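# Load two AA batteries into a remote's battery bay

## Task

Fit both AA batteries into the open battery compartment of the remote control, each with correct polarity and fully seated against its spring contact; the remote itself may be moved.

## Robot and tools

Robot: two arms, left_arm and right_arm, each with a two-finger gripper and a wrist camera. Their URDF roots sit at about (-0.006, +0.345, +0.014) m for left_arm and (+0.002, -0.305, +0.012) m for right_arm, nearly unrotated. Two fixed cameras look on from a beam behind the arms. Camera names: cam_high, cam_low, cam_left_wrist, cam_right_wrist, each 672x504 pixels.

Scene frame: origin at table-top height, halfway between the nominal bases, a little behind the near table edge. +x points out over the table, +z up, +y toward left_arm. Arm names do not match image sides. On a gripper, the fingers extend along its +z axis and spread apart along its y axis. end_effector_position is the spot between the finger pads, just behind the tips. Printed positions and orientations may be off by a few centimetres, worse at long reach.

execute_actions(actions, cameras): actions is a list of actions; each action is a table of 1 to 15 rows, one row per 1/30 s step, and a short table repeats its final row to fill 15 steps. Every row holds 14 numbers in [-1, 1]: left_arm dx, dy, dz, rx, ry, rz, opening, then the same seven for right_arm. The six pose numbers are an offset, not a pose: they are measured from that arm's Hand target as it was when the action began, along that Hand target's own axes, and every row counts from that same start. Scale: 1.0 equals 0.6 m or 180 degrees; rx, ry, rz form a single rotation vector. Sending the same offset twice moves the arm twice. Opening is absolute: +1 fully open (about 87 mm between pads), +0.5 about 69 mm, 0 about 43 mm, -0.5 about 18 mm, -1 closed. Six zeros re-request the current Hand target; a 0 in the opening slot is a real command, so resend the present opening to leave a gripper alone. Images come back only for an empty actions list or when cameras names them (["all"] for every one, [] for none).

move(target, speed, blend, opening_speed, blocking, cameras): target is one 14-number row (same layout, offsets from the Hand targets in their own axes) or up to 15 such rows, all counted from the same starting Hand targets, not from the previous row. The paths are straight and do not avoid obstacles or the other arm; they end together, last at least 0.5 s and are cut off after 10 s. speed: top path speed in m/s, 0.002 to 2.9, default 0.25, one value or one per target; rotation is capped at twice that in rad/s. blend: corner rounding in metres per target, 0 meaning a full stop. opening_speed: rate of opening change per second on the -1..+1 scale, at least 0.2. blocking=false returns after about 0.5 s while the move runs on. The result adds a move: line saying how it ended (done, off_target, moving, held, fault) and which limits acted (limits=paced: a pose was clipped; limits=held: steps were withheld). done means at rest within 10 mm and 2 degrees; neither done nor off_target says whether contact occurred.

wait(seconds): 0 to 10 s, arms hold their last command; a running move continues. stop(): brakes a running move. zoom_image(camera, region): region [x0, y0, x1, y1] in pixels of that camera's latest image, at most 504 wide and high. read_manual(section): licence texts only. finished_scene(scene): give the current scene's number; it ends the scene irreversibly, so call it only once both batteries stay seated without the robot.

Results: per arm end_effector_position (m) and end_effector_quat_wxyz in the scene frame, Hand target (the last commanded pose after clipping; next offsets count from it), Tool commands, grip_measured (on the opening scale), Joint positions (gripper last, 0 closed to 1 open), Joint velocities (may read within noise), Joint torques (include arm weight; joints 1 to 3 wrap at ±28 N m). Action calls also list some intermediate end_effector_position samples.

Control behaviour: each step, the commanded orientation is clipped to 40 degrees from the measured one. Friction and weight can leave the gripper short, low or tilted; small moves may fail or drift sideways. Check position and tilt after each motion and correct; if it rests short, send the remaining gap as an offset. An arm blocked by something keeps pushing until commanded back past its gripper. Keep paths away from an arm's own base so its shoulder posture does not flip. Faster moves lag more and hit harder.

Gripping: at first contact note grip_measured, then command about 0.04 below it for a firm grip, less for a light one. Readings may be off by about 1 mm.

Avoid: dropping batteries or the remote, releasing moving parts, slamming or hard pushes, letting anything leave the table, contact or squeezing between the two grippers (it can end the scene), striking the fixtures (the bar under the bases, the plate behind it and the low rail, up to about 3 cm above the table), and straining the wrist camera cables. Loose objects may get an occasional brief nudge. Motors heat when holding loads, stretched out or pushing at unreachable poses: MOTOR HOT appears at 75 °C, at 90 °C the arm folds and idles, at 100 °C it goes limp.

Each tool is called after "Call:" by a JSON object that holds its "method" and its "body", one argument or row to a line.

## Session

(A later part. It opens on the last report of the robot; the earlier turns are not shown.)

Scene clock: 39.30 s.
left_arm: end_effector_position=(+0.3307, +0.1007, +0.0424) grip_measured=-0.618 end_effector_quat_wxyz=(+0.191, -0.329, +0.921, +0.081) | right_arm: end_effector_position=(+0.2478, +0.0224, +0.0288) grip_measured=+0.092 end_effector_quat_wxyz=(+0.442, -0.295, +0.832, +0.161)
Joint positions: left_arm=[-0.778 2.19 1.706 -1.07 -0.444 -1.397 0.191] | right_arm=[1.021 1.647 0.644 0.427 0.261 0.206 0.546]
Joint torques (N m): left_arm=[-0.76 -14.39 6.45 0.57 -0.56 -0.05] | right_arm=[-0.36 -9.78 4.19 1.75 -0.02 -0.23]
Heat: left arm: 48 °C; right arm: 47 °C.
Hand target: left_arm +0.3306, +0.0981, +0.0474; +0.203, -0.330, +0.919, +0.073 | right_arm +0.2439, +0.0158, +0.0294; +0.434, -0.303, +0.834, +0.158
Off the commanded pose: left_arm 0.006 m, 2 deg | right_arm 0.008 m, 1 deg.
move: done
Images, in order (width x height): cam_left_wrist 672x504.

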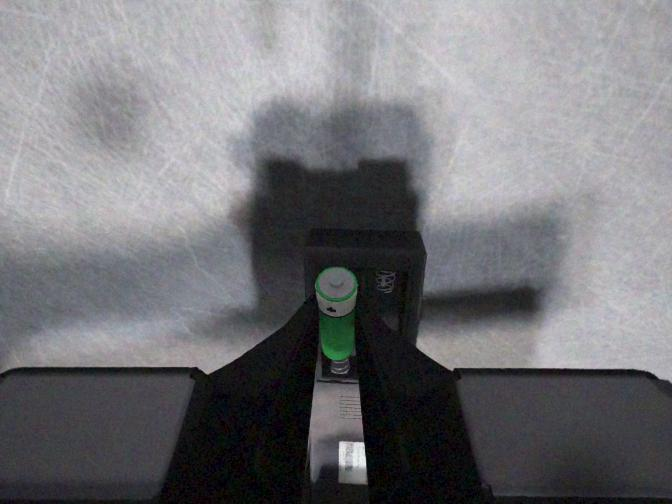

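Call:
{"method": "move", "body": {
  "target": [0.009,-0.0027,0.0123,0,0,0,-0.68,0,0,0,0,0,0,0.0],
  "speed": 0.1,
  "cameras": ["cam_left_wrist","cam_right_wrist"]
}}

Call:
{"method": "zoom_image", "body": {
  "camera": "cam_left_wrist",
  "region": [260, 220, 420, 380]
}}

Call:
{"method": "zoom_image", "body": {
  "camera": "cam_right_wrist",
  "region": [240, 0, 440, 120]
}}

Scene clock: 41.97 s.
left_arm: end_effector_position=(+0.3302, +0.0984, +0.0387) grip_measured=-0.618 end_effector_quat_wxyz=(+0.193, -0.329, +0.921, +0.078) | right_arm: end_effector_position=(+0.2478, +0.0224, +0.0288) grip_measured=+0.092 end_effector_quat_wxyz=(+0.442, -0.295, +0.832, +0.161)
Joint positions: left_arm=[-0.782 2.19 1.691 -1.049 -0.444 -1.4 0.191] | right_arm=[1.021 1.647 0.644 0.427 0.261 0.206 0.546]
Joint torques (N m): left_arm=[-0.73 -13 6.52 0.62 -0.56 -0.05] | right_arm=[-0.36 -9.77 4.19 1.75 -0.02 -0.22]
Heat: left arm: 48 °C; right arm: 47 °C.
Hand target: left_arm +0.3302, +0.0959, +0.0383; +0.203, -0.330, +0.919, +0.074 | right_arm +0.2439, +0.0158, +0.0294; +0.434, -0.303, +0.834, +0.158
Off the commanded pose: left_arm 0.003 m, 1 deg | right_arm 0.008 m, 1 deg.
move: done
Images, in order (width x height): cam_left_wrist 672x504, cam_right_wrist 672x504.

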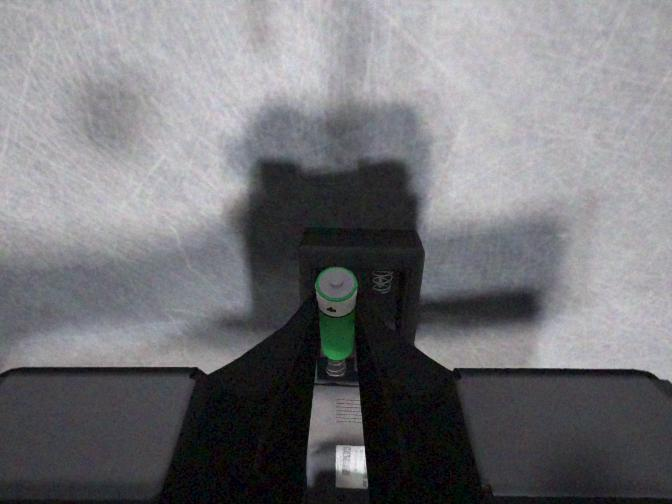

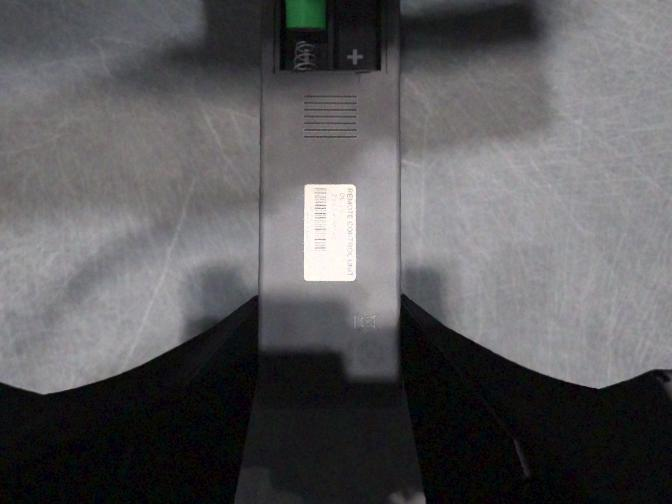

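Scaled by 3.150 from the camera's 672x504 image, which has a finer 960x720 frame.

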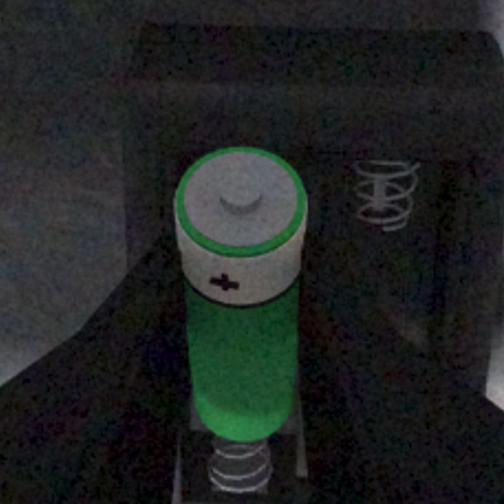

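Scaled by 2.520 from the camera's 672x504 image, which has a finer 960x720 frame.

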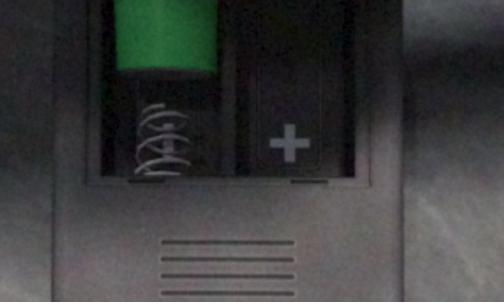

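Call:
{"method": "move", "body": {
  "target": [0.0313,0,-0.003,0,0,0,-0.68,0,0,0,0,0,0,0.0],
  "speed": 0.06,
  "cameras": ["cam_left_wrist","cam_right_wrist"]
}}

Call:
{"method": "zoom_image", "body": {
  "camera": "cam_left_wrist",
  "region": [260, 220, 420, 380]
}}

Call:
{"method": "zoom_image", "body": {
  "camera": "cam_right_wrist",
  "region": [240, 0, 440, 120]
}}

Scene clock: 43.20 s.
left_arm: end_effector_position=(+0.3252, +0.0938, +0.0367) grip_measured=-0.618 end_effector_quat_wxyz=(+0.210, -0.332, +0.916, +0.083) | right_arm: end_effector_position=(+0.2477, +0.0224, +0.0288) grip_measured=+0.092 end_effector_quat_wxyz=(+0.442, -0.295, +0.832, +0.161)
Joint positions: left_arm=[-0.814 2.19 1.676 -1.044 -0.482 -1.443 0.191] | right_arm=[1.021 1.647 0.644 0.427 0.261 0.206 0.546]
Joint torques (N m): left_arm=[-1.58 -12.55 5.9 0.6 -0.24 -0.09] | right_arm=[-0.36 -9.78 4.19 1.75 -0.02 -0.23]
Heat: left arm: 48 °C; right arm: 47 °C.
Hand target: left_arm +0.3166, +0.0844, +0.0321; +0.203, -0.330, +0.919, +0.073 | right_arm +0.2439, +0.0158, +0.0294; +0.434, -0.303, +0.834, +0.159
Off the commanded pose: left_arm 0.013 m, 1 deg | right_arm 0.008 m, 1 deg.
move: off_target (left_arm)
Images, in order (width x height): cam_left_wrist 672x504, cam_right_wrist 672x504.

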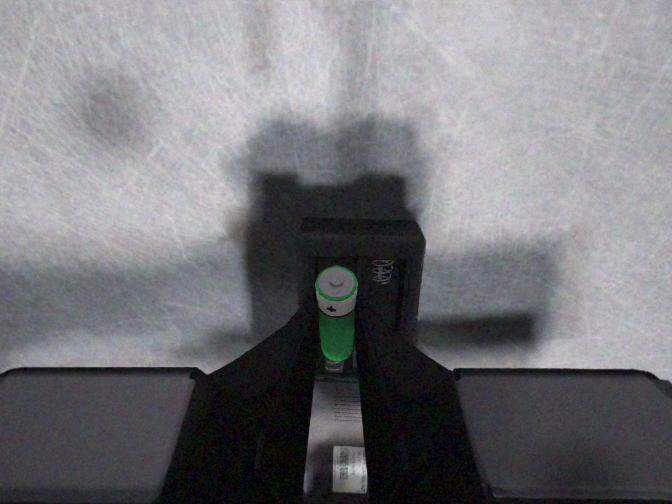

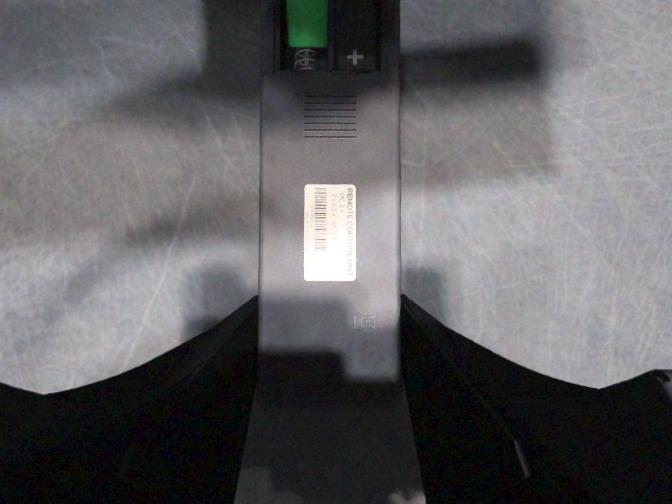

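Scaled by 3.150 from the camera's 672x504 image, which has a finer 960x720 frame.

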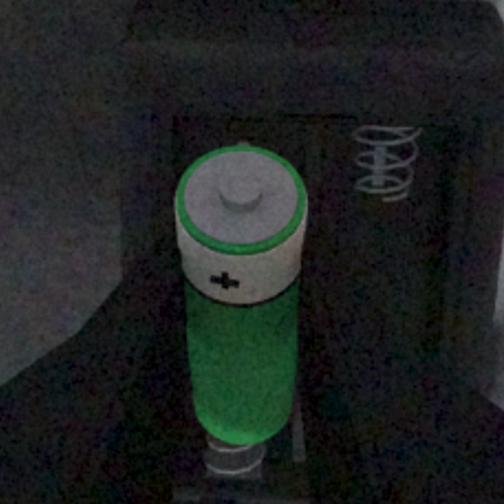

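Scaled by 2.520 from the camera's 672x504 image, which has a finer 960x720 frame.

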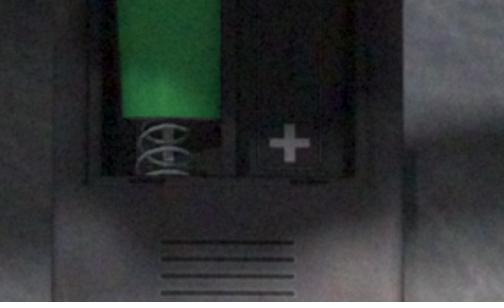

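Call:
{"method": "move", "body": {
  "target": [0.022,0.003,-0.002,0,0,0,-0.68,0,0,0,0,0,0,0.0],
  "speed": 0.06,
  "cameras": ["cam_left_wrist","cam_right_wrist"]
}}

Call:
{"method": "zoom_image", "body": {
  "camera": "cam_left_wrist",
  "region": [260, 220, 420, 380]
}}

Call:
{"method": "zoom_image", "body": {
  "camera": "cam_right_wrist",
  "region": [240, 0, 440, 120]
}}

Scene clock: 44.30 s.
left_arm: end_effector_position=(+0.3252, +0.0958, +0.0350) grip_measured=-0.618 end_effector_quat_wxyz=(+0.226, -0.336, +0.910, +0.091) | right_arm: end_effector_position=(+0.2473, +0.0221, +0.0287) grip_measured=+0.092 end_effector_quat_wxyz=(+0.441, -0.296, +0.832, +0.161)
Joint positions: left_arm=[-0.825 2.19 1.662 -1.038 -0.518 -1.467 0.191] | right_arm=[1.021 1.645 0.644 0.422 0.26 0.206 0.546]
Joint torques (N m): left_arm=[-0.25 -12.16 8.1 0.35 -0.34 0.08] | right_arm=[-0.38 -9.57 4.22 1.79 -0.01 -0.22]
Heat: left arm: 48 °C; right arm: 47 °C.
Hand target: left_arm +0.3226, +0.0927, +0.0346; +0.221, -0.334, +0.912, +0.088 (not the last commanded pose) | right_arm +0.2439, +0.0158, +0.0292; +0.434, -0.303, +0.834, +0.158
Off the commanded pose: left_arm 0.027 m, 3 deg | right_arm 0.007 m, 1 deg.
move: held (left_arm; a check stopped the path); limits=held
pose unreachable (left arm): on one or more control steps of this call, first in action 0 (counted from 0), this arm could not follow its commanded pose, so it was not sent that pose on those steps. It may still have moved: this result reports where it is.
cause: moving toward the commanded pose would bring a part of the arm too close to another arm (this arm's wrist (the part past joint 5) and the right arm's wrist camera, along the way the arms are being sent, or toward where that arm still pushes).
pose unreachable (right arm): on one or more control steps of this call, first in action 0 (counted from 0), this arm could not follow its commanded pose, so it was not sent that pose on those steps. It may still have moved: this result reports where it is.
cause: moving toward the commanded pose would bring a part of the arm too close to another arm (this arm's wrist camera and the left arm's wrist (the part past joint 5), at the place that arm was heading or pushing toward when its own hold began).
Images, in order (width x height): cam_left_wrist 672x504, cam_right_wrist 672x504.

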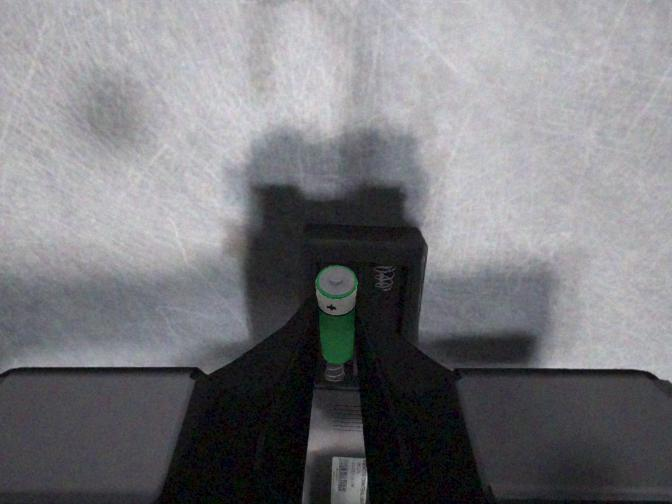

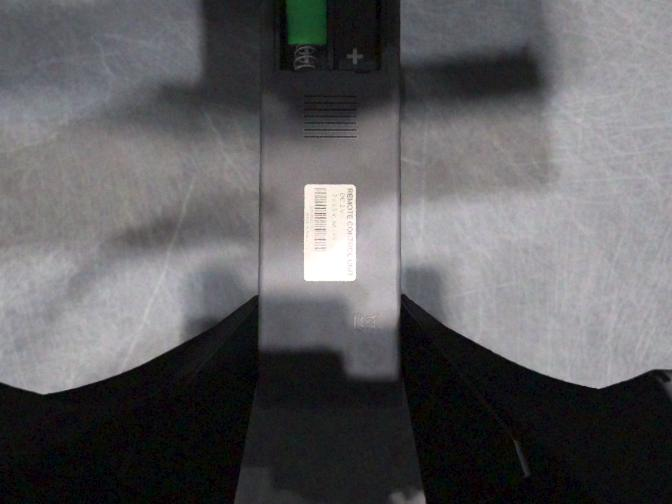

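Scaled by 3.150 from the camera's 672x504 image, which has a finer 960x720 frame.

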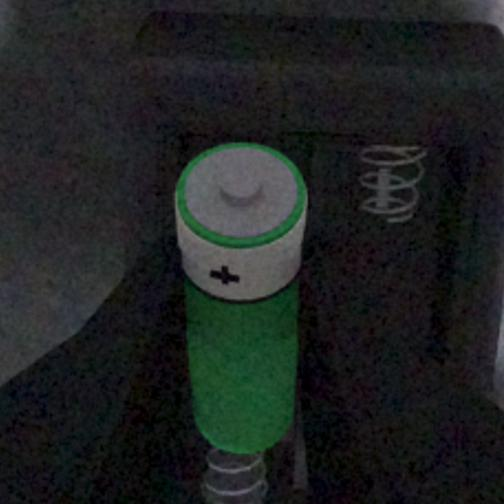

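Scaled by 2.520 from the camera's 672x504 image, which has a finer 960x720 frame.

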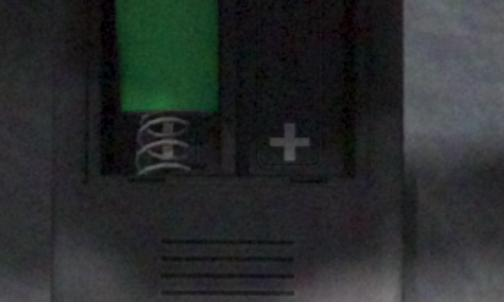

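Call:
{"method": "move", "body": {
  "target": [-0.049,0,-0.069,0,0,0,-0.68,0,0,0,0,0,0,0.0],
  "speed": 0.1
}}

Scene clock: 46.07 s.
left_arm: end_effector_position=(+0.3243, +0.1007, +0.0683) grip_measured=-0.618 end_effector_quat_wxyz=(+0.215, -0.332, +0.912, +0.104) | right_arm: end_effector_position=(+0.2472, +0.0221, +0.0287) grip_measured=+0.092 end_effector_quat_wxyz=(+0.440, -0.296, +0.832, +0.161)
Joint positions: left_arm=[-0.817 2.181 1.785 -1.2 -0.511 -1.459 0.191] | right_arm=[1.021 1.645 0.644 0.422 0.259 0.205 0.546]
Joint torques (N m): left_arm=[0.18 -14.6 11.08 0.11 -0.41 0.16] | right_arm=[-0.36 -9.55 4.21 1.79 0 -0.22]
Heat: left arm: 49 °C; right arm: 48 °C.
Hand target: left_arm +0.3283, +0.0967, +0.0848; +0.221, -0.334, +0.912, +0.088 | right_arm +0.2438, +0.0158, +0.0292; +0.434, -0.303, +0.834, +0.158
Off the commanded pose: left_arm 0.018 m, 2 deg | right_arm 0.007 m, 1 deg.
move: off_target (left_arm)

Call:
{"method": "move", "body": {
  "target": [
    [0,0,0,0,0,0,-0.68,0,0,0,0,0,0,0.4],
    [0,0,0,0,0,0,-0.68,0.014,0,-0.021,0,-0.05,0,0.4]
  ],
  "speed": 0.08,
  "opening_speed": 0.6,
  "cameras": ["cam_right_wrist"]
}}

Scene clock: 48.63 s.
left_arm: end_effector_position=(+0.3243, +0.1008, +0.0683) grip_measured=-0.618 end_effector_quat_wxyz=(+0.215, -0.332, +0.912, +0.105) | right_arm: end_effector_position=(+0.2345, +0.0089, +0.0284) grip_measured=+0.400 end_effector_quat_wxyz=(+0.496, -0.286, +0.799, +0.185)
Joint positions: left_arm=[-0.817 2.181 1.785 -1.201 -0.511 -1.459 0.191] | right_arm=[1.054 1.624 0.447 0.737 0.307 0.182 0.7]
Joint torques (N m): left_arm=[0.18 -14.6 11.08 0.13 -0.4 0.16] | right_arm=[0.49 -7.64 3.67 2.18 0.19 -0.17]
Heat: left arm: 51 °C; right arm: 48 °C.
Hand target: left_arm +0.3283, +0.0967, +0.0848; +0.221, -0.334, +0.912, +0.088 | right_arm +0.2323, +0.0061, +0.0297; +0.498, -0.290, +0.797, +0.182
Off the commanded pose: left_arm 0.018 m, 2 deg | right_arm 0.004 m, 1 deg.
move: off_target (left_arm)
Images, in order (width x height): cam_right_wrist 672x504.

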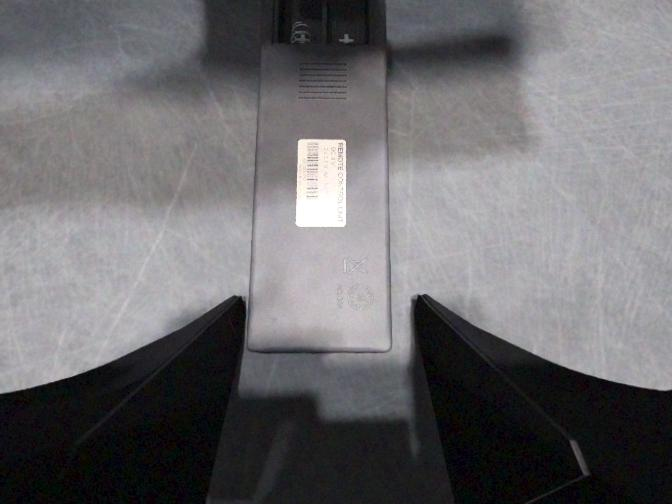

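Call:
{"method": "move", "body": {
  "target": [0,0,0,0,0,0,-0.68,0.002,0,0.002,0,0,0,0.0],
  "speed": 0.08,
  "opening_speed": 0.6,
  "cameras": ["cam_right_wrist","cam_left_wrist","cam_low"]
}}

Call:
{"method": "zoom_image", "body": {
  "camera": "cam_left_wrist",
  "region": [240, 220, 440, 380]
}}

Call:
{"method": "zoom_image", "body": {
  "camera": "cam_right_wrist",
  "region": [240, 0, 440, 120]
}}

Scene clock: 49.73 s.
left_arm: end_effector_position=(+0.3243, +0.1008, +0.0683) grip_measured=-0.618 end_effector_quat_wxyz=(+0.215, -0.332, +0.912, +0.105) | right_arm: end_effector_position=(+0.2343, +0.0092, +0.0286) grip_measured=+0.092 end_effector_quat_wxyz=(+0.496, -0.286, +0.798, +0.185)
Joint positions: left_arm=[-0.817 2.181 1.785 -1.201 -0.511 -1.459 0.191] | right_arm=[1.055 1.624 0.447 0.739 0.307 0.181 0.546]
Joint torques (N m): left_arm=[0.2 -14.6 11.1 0.12 -0.41 0.16] | right_arm=[0.43 -6.72 3.66 2.28 0.18 -0.2]
Heat: left arm: 51 °C; right arm: 48 °C.
Hand target: left_arm +0.3283, +0.0967, +0.0848; +0.221, -0.334, +0.912, +0.088 | right_arm +0.2328, +0.0065, +0.0282; +0.498, -0.290, +0.797, +0.182
Off the commanded pose: left_arm 0.018 m, 2 deg | right_arm 0.003 m, 1 deg.
move: off_target (left_arm)
Images, in order (width x height): cam_low 672x504, cam_left_wrist 672x504, cam_right_wrist 672x504.

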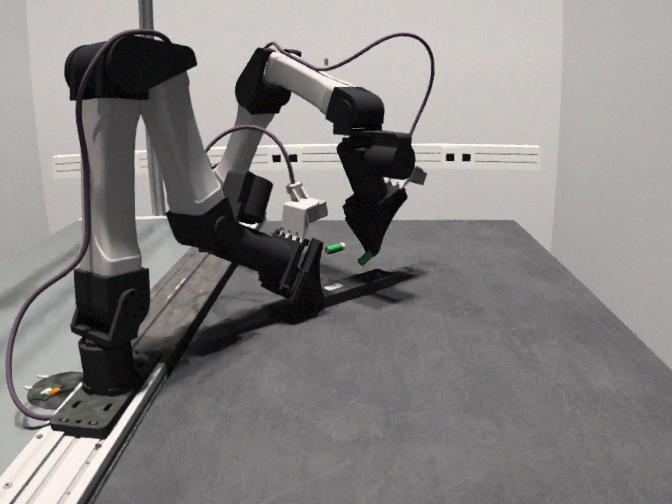

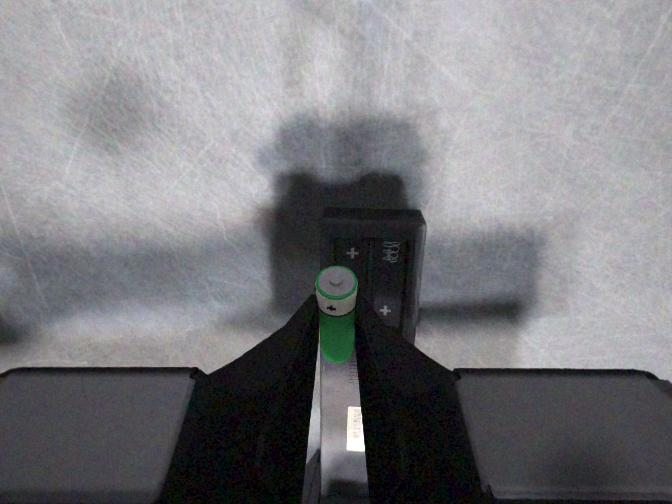

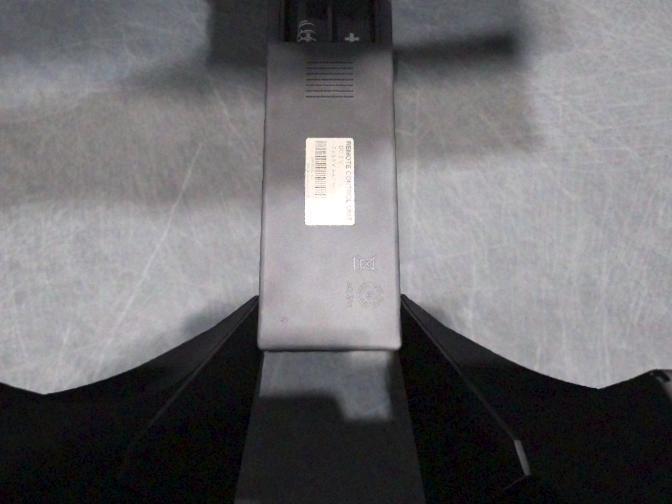

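Scaled by 2.520 from the camera's 672x504 image, which has a finer 960x720 frame.

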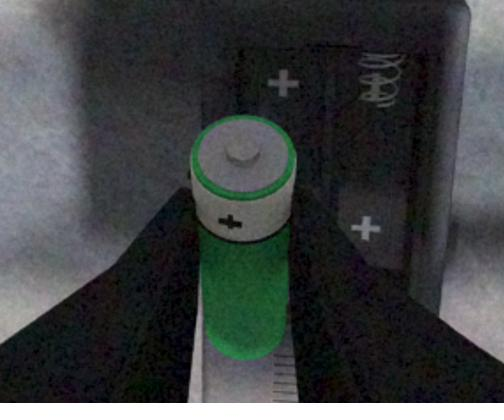

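Scaled by 2.520 from the camera's 672x504 image, which has a finer 960x720 frame.

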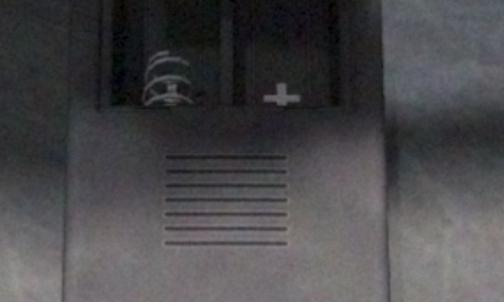

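Call:
{"method": "move", "body": {
  "target": [0.0365,-0.0067,0.0727,0,0,0,-0.68,0,0,0,0,0,0,0.0],
  "speed": 0.1,
  "cameras": ["cam_right_wrist","cam_left_wrist"]
}}

Call:
{"method": "zoom_image", "body": {
  "camera": "cam_left_wrist",
  "region": [260, 220, 420, 380]
}}

Call:
{"method": "zoom_image", "body": {
  "camera": "cam_right_wrist",
  "region": [240, 0, 440, 120]
}}

Scene clock: 51.47 s.
left_arm: end_effector_position=(+0.3317, +0.0944, +0.0450) grip_measured=-0.618 end_effector_quat_wxyz=(+0.225, -0.338, +0.910, +0.085) | right_arm: end_effector_position=(+0.2343, +0.0092, +0.0286) grip_measured=+0.092 end_effector_quat_wxyz=(+0.496, -0.286, +0.798, +0.185)
Joint positions: left_arm=[-0.814 2.191 1.706 -1.065 -0.51 -1.455 0.191] | right_arm=[1.055 1.624 0.447 0.739 0.307 0.181 0.546]
Joint torques (N m): left_arm=[0.23 -10.96 6.69 0.64 -0.4 0.17] | right_arm=[0.43 -6.72 3.67 2.27 0.18 -0.19]
Heat: left arm: 52 °C; right arm: 48 °C.
Hand target: left_arm +0.3311, +0.0945, +0.0360; +0.221, -0.334, +0.912, +0.087 | right_arm +0.2328, +0.0065, +0.0282; +0.498, -0.290, +0.797, +0.182
Off the commanded pose: left_arm 0.009 m, 1 deg | right_arm 0.003 m, 1 deg.
move: done
Images, in order (width x height): cam_left_wrist 672x504, cam_right_wrist 672x504.

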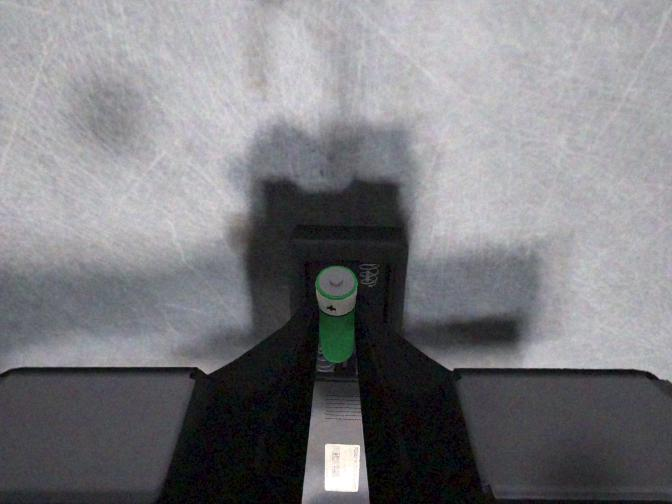

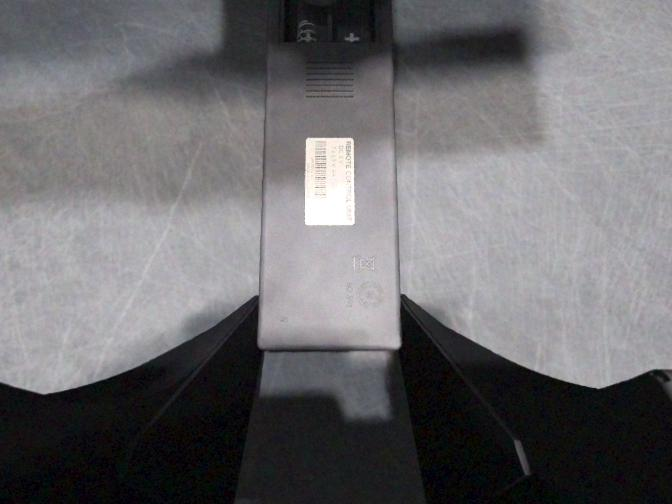

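Scaled by 3.150 from the camera's 672x504 image, which has a finer 960x720 frame.

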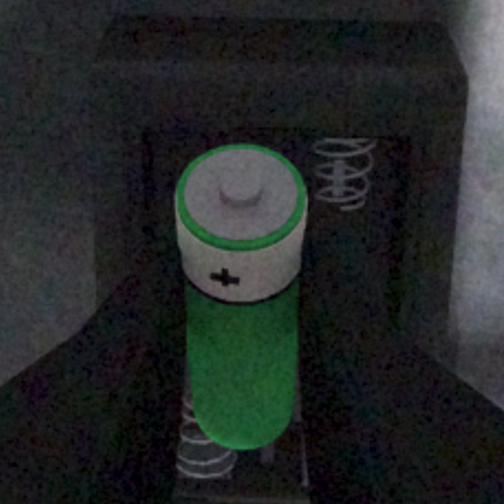

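Scaled by 2.520 from the camera's 672x504 image, which has a finer 960x720 frame.

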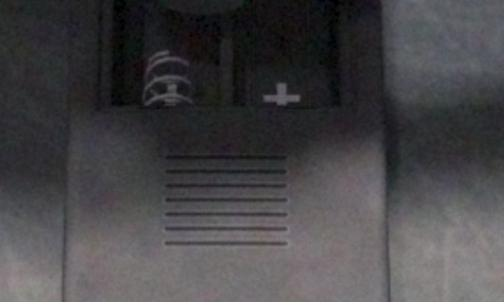

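Call:
{"method": "move", "body": {
  "target": [0.002,0.0105,0.0,0,0,0,-0.68,0,0,0,0,0,0,0.0],
  "speed": 0.1,
  "cameras": ["cam_right_wrist","cam_left_wrist"]
}}

Call:
{"method": "zoom_image", "body": {
  "camera": "cam_left_wrist",
  "region": [260, 220, 420, 380]
}}

Call:
{"method": "zoom_image", "body": {
  "camera": "cam_right_wrist",
  "region": [240, 0, 440, 120]
}}

Scene clock: 52.43 s.
left_arm: end_effector_position=(+0.3268, +0.0986, +0.0358) grip_measured=-0.618 end_effector_quat_wxyz=(+0.221, -0.336, +0.911, +0.092) | right_arm: end_effector_position=(+0.2343, +0.0092, +0.0286) grip_measured=+0.092 end_effector_quat_wxyz=(+0.496, -0.287, +0.798, +0.185)
Joint positions: left_arm=[-0.814 2.191 1.669 -1.046 -0.51 -1.455 0.191] | right_arm=[1.055 1.624 0.447 0.739 0.307 0.181 0.546]
Joint torques (N m): left_arm=[0.14 -13.23 6.34 0.55 -0.41 0.16] | right_arm=[0.42 -6.71 3.67 2.27 0.18 -0.19]
Heat: left arm: 52 °C; right arm: 48 °C.
Hand target: left_arm +0.3262, +0.0986, +0.0355; +0.221, -0.334, +0.912, +0.087 | right_arm +0.2328, +0.0064, +0.0281; +0.498, -0.290, +0.797, +0.182
Off the commanded pose: left_arm 0.001 m, 1 deg | right_arm 0.003 m, 1 deg.
move: done
Images, in order (width x height): cam_left_wrist 672x504, cam_right_wrist 672x504.

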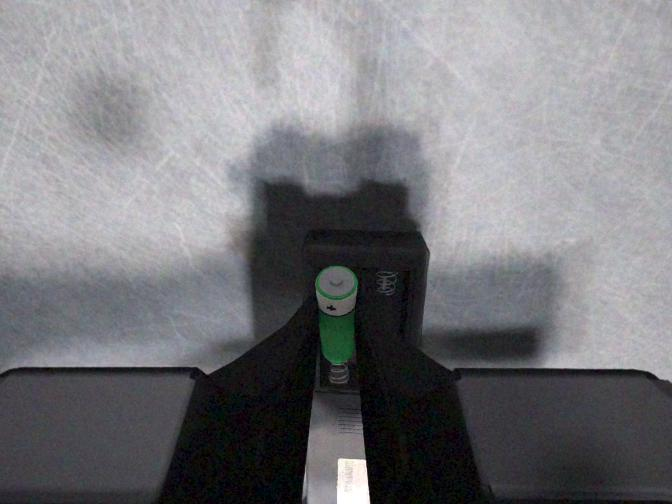

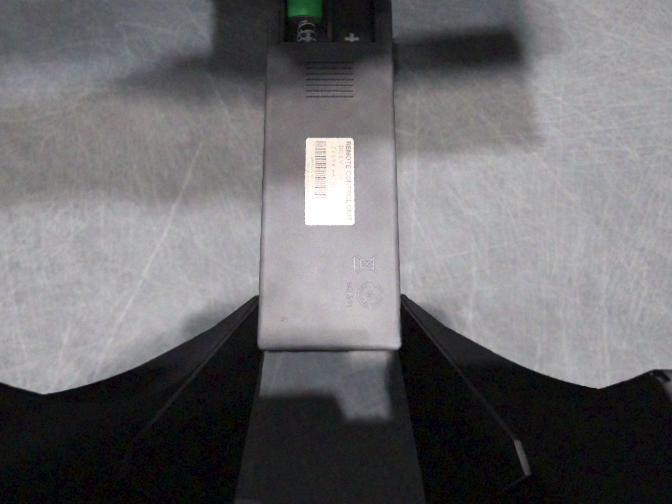

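Scaled by 3.150 from the camera's 672x504 image, which has a finer 960x720 frame.

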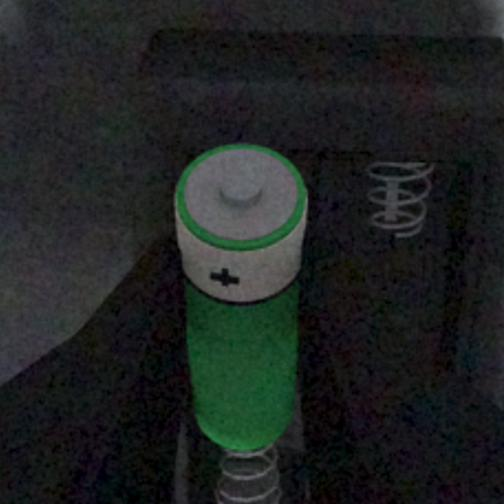

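Scaled by 2.520 from the camera's 672x504 image, which has a finer 960x720 frame.

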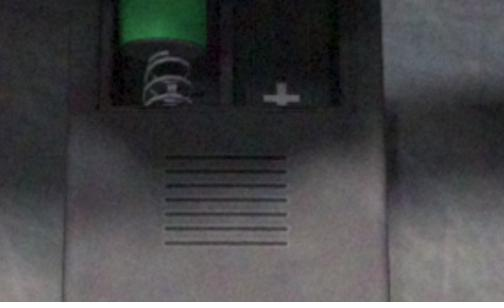

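Call:
{"method": "move", "body": {
  "target": [0.030,-0.001,-0.004,0,0,0,-0.68,0,0,0,0,0,0,0.0],
  "speed": 0.06,
  "cameras": ["cam_right_wrist","cam_left_wrist"]
}}

Call:
{"method": "zoom_image", "body": {
  "camera": "cam_left_wrist",
  "region": [260, 220, 420, 380]
}}

Call:
{"method": "zoom_image", "body": {
  "camera": "cam_right_wrist",
  "region": [240, 0, 440, 120]
}}

Scene clock: 53.57 s.
left_arm: end_effector_position=(+0.3237, +0.0957, +0.0351) grip_measured=-0.618 end_effector_quat_wxyz=(+0.231, -0.336, +0.908, +0.095) | right_arm: end_effector_position=(+0.2343, +0.0092, +0.0286) grip_measured=+0.092 end_effector_quat_wxyz=(+0.496, -0.287, +0.798, +0.185)
Joint positions: left_arm=[-0.833 2.191 1.662 -1.045 -0.53 -1.478 0.191] | right_arm=[1.055 1.624 0.447 0.739 0.307 0.181 0.546]
Joint torques (N m): left_arm=[-1.57 -12.29 5.86 0.49 -0.23 -0.12] | right_arm=[0.42 -6.71 3.67 2.27 0.18 -0.19]
Heat: left arm: 52 °C; right arm: 48 °C.
Hand target: left_arm +0.3136, +0.0871, +0.0294; +0.221, -0.334, +0.912, +0.087 | right_arm +0.2328, +0.0064, +0.0281; +0.498, -0.290, +0.797, +0.182
Off the commanded pose: left_arm 0.015 m, 1 deg | right_arm 0.003 m, 1 deg.
move: off_target (left_arm)
Images, in order (width x height): cam_left_wrist 672x504, cam_right_wrist 672x504.

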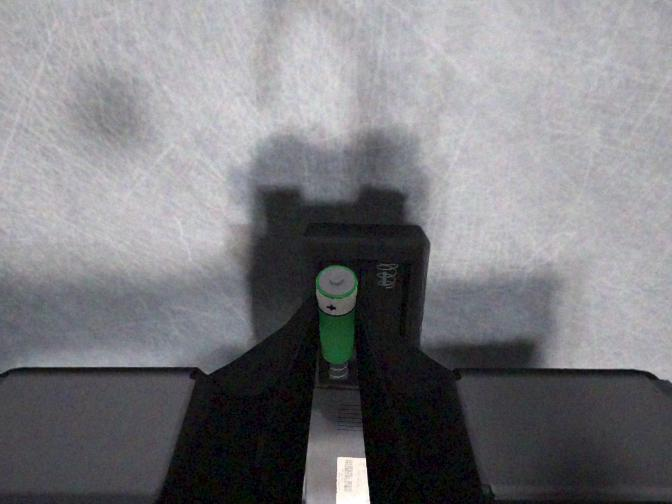

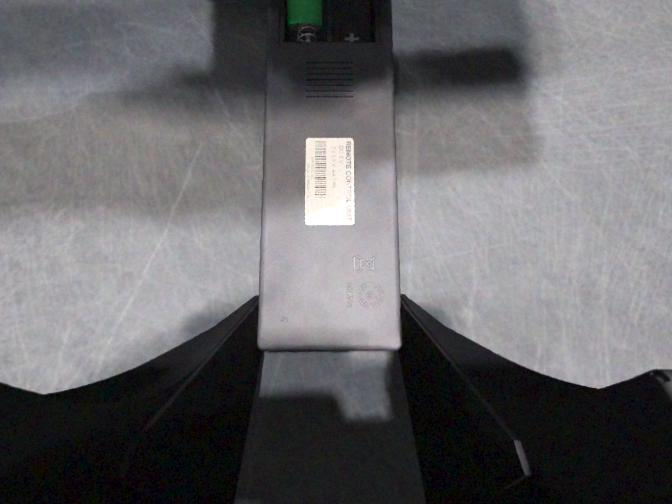

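Scaled by 3.150 from the camera's 672x504 image, which has a finer 960x720 frame.

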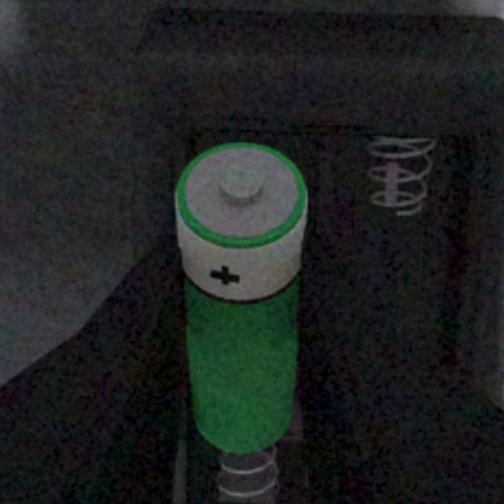

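Scaled by 2.520 from the camera's 672x504 image, which has a finer 960x720 frame.

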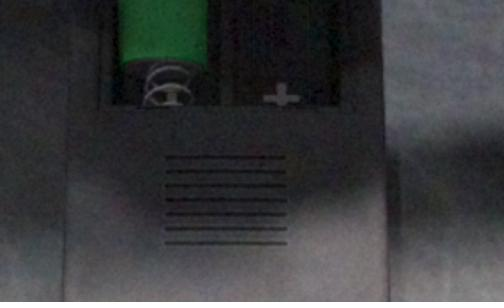

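Call:
{"method": "move", "body": {
  "target": [0.027,-0.001,-0.005,0,0,0,-0.68,0,0,0,0,0,0,0.0],
  "speed": 0.06,
  "cameras": ["cam_right_wrist","cam_left_wrist"]
}}

Call:
{"method": "zoom_image", "body": {
  "camera": "cam_left_wrist",
  "region": [260, 220, 420, 380]
}}

Call:
{"method": "zoom_image", "body": {
  "camera": "cam_right_wrist",
  "region": [240, 0, 440, 120]
}}

Scene clock: 54.77 s.
left_arm: end_effector_position=(+0.3208, +0.0924, +0.0360) grip_measured=-0.618 end_effector_quat_wxyz=(+0.249, -0.340, +0.902, +0.099) | right_arm: end_effector_position=(+0.2342, +0.0086, +0.0284) grip_measured=+0.092 end_effector_quat_wxyz=(+0.497, -0.286, +0.798, +0.185)
Joint positions: left_arm=[-0.859 2.191 1.657 -1.05 -0.567 -1.519 0.191] | right_arm=[1.055 1.624 0.444 0.744 0.308 0.181 0.546]
Joint torques (N m): left_arm=[-2.5 -11.26 5.91 0.42 0.11 -0.17] | right_arm=[0.42 -6.68 3.95 2.22 0.17 -0.19]
Heat: left arm: 52 °C; right arm: 48 °C.
Hand target: left_arm +0.3019, +0.0766, +0.0245; +0.221, -0.334, +0.912, +0.088 | right_arm +0.2328, +0.0065, +0.0281; +0.498, -0.290, +0.797, +0.182
Off the commanded pose: left_arm 0.027 m, 4 deg | right_arm 0.003 m, 1 deg.
move: off_target (left_arm)
Images, in order (width x height): cam_left_wrist 672x504, cam_right_wrist 672x504.

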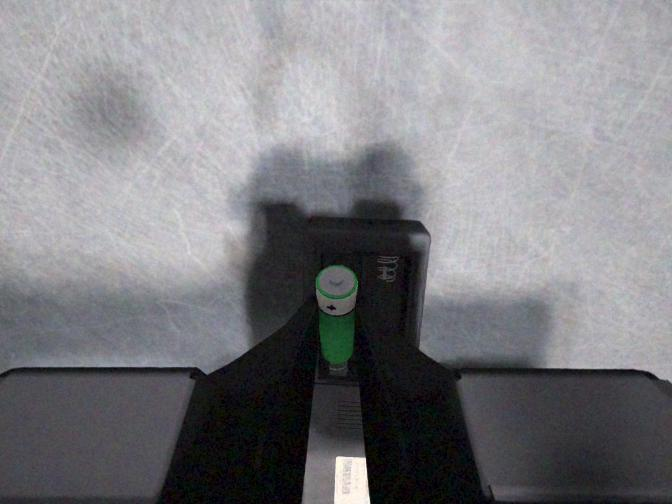

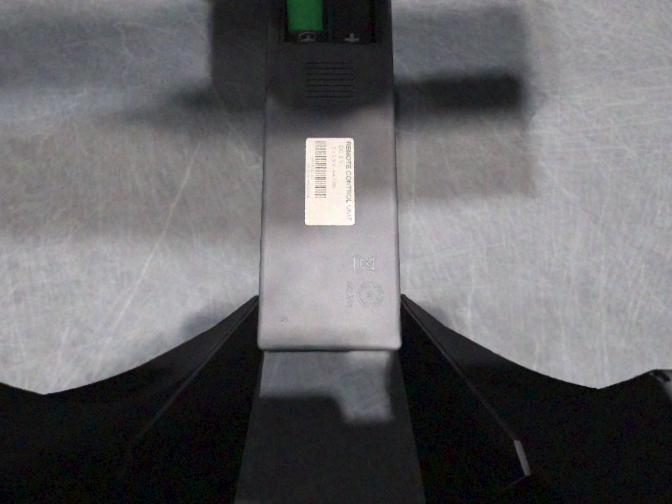

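Scaled by 3.150 from the camera's 672x504 image, which has a finer 960x720 frame.

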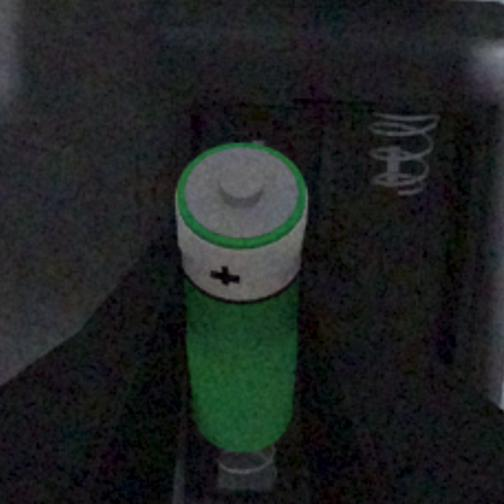

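Scaled by 2.520 from the camera's 672x504 image, which has a finer 960x720 frame.

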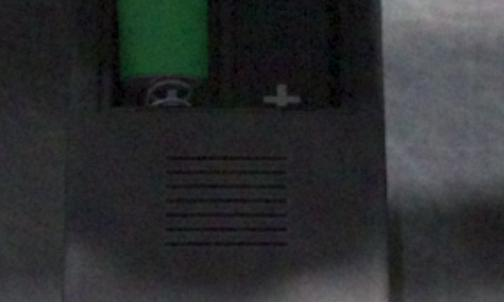

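Call:
{"method": "move", "body": {
  "target": [0.0125,-0.001,0.020,0,0,0,-0.68,0,0,0,0,0,0,0.0],
  "speed": 0.06,
  "cameras": ["cam_right_wrist","cam_left_wrist"]
}}

Call:
{"method": "zoom_image", "body": {
  "camera": "cam_left_wrist",
  "region": [260, 220, 420, 380]
}}

Call:
{"method": "zoom_image", "body": {
  "camera": "cam_right_wrist",
  "region": [240, 0, 440, 120]
}}

Scene clock: 55.77 s.
left_arm: end_effector_position=(+0.3208, +0.0931, +0.0336) grip_measured=-0.618 end_effector_quat_wxyz=(+0.257, -0.339, +0.899, +0.100) | right_arm: end_effector_position=(+0.2342, +0.0086, +0.0284) grip_measured=+0.092 end_effector_quat_wxyz=(+0.497, -0.286, +0.798, +0.185)
Joint positions: left_arm=[-0.865 2.191 1.643 -1.036 -0.584 -1.524 0.191] | right_arm=[1.055 1.624 0.444 0.744 0.308 0.181 0.546]
Joint torques (N m): left_arm=[-2.21 -9.5 4.56 0.75 0.26 -0.13] | right_arm=[0.43 -6.69 3.93 2.22 0.17 -0.19]
Heat: left arm: 52 °C; right arm: 48 °C.
Hand target: left_arm +0.3014, +0.0755, +0.0104; +0.221, -0.334, +0.912, +0.087 | right_arm +0.2328, +0.0065, +0.0281; +0.498, -0.290, +0.797, +0.182
Off the commanded pose: left_arm 0.035 m, 5 deg | right_arm 0.003 m, 1 deg.
move: off_target (left_arm)
Images, in order (width x height): cam_left_wrist 672x504, cam_right_wrist 672x504.

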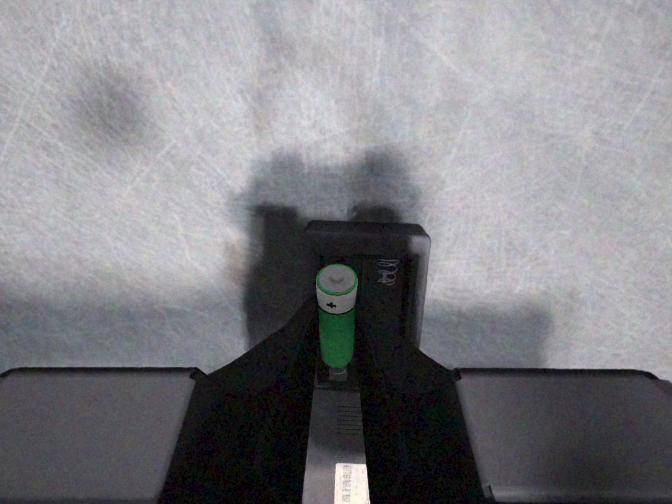

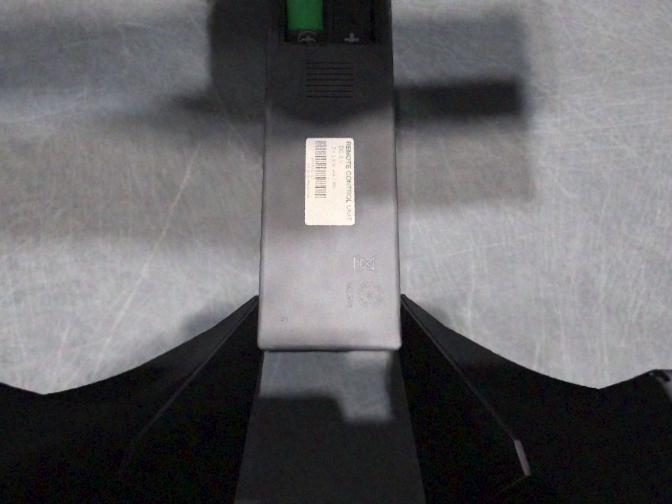

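Scaled by 3.150 from the camera's 672x504 image, which has a finer 960x720 frame.

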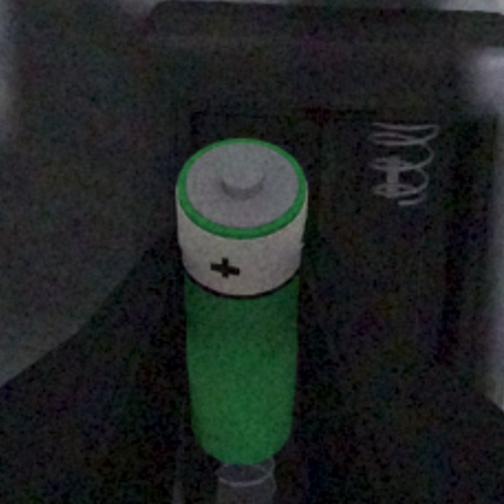

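Scaled by 2.520 from the camera's 672x504 image, which has a finer 960x720 frame.

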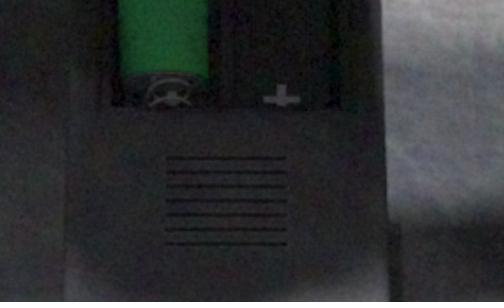

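Call:
{"method": "move", "body": {
  "target": [0.008,-0.001,0.017,0,0.09,0,-0.68,0,0,0,0,0,0,0.0],
  "speed": 0.08,
  "cameras": ["cam_right_wrist","cam_left_wrist"]
}}

Call:
{"method": "zoom_image", "body": {
  "camera": "cam_left_wrist",
  "region": [260, 220, 420, 380]
}}

Call:
{"method": "zoom_image", "body": {
  "camera": "cam_right_wrist",
  "region": [240, 0, 440, 120]
}}

Scene clock: 58.30 s.
left_arm: end_effector_position=(+0.3221, +0.0950, +0.0317) grip_measured=-0.618 end_effector_quat_wxyz=(+0.148, -0.353, +0.923, +0.050) | right_arm: end_effector_position=(+0.2342, +0.0086, +0.0284) grip_measured=+0.092 end_effector_quat_wxyz=(+0.497, -0.286, +0.798, +0.185)
Joint positions: left_arm=[-0.755 2.172 1.646 -1.015 -0.337 -1.418 0.191] | right_arm=[1.055 1.624 0.444 0.744 0.308 0.181 0.546]
Joint torques (N m): left_arm=[-1.16 -6.3 5.19 0.92 0.66 0.05] | right_arm=[0.43 -6.69 3.95 2.21 0.16 -0.19]
Heat: left arm: 52 °C; right arm: 48 °C.
Hand target: left_arm +0.3020, +0.0755, -0.0009; +0.090, -0.343, +0.934, +0.040 | right_arm +0.2328, +0.0065, +0.0281; +0.498, -0.290, +0.797, +0.182
Off the commanded pose: left_arm 0.043 m, 7 deg | right_arm 0.003 m, 1 deg.
move: off_target (left_arm)
Images, in order (width x height): cam_left_wrist 672x504, cam_right_wrist 672x504.

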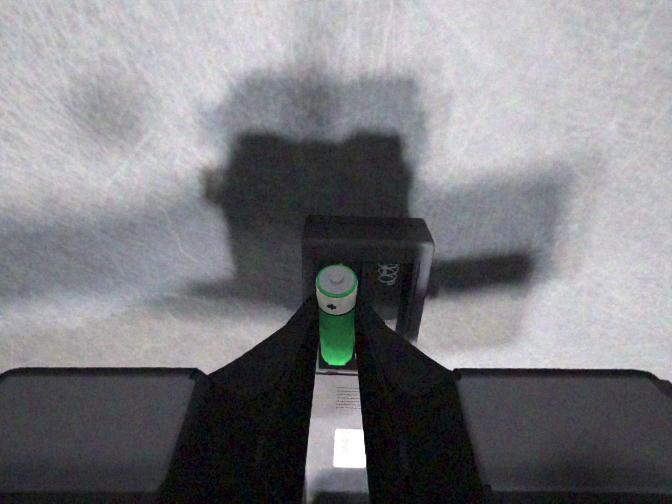

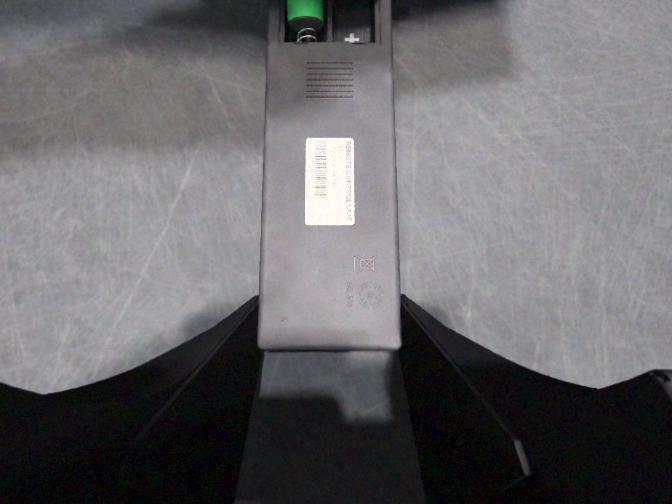

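Scaled by 3.150 from the camera's 672x504 image, which has a finer 960x720 frame.

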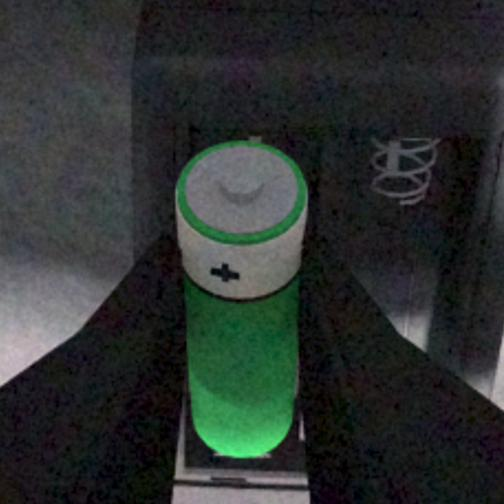

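Scaled by 2.520 from the camera's 672x504 image, which has a finer 960x720 frame.

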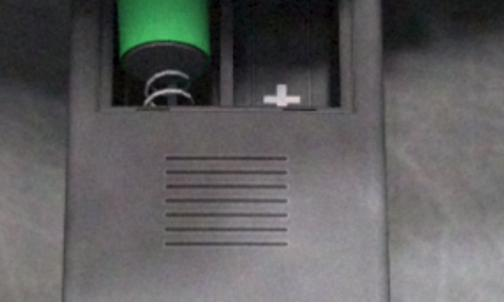

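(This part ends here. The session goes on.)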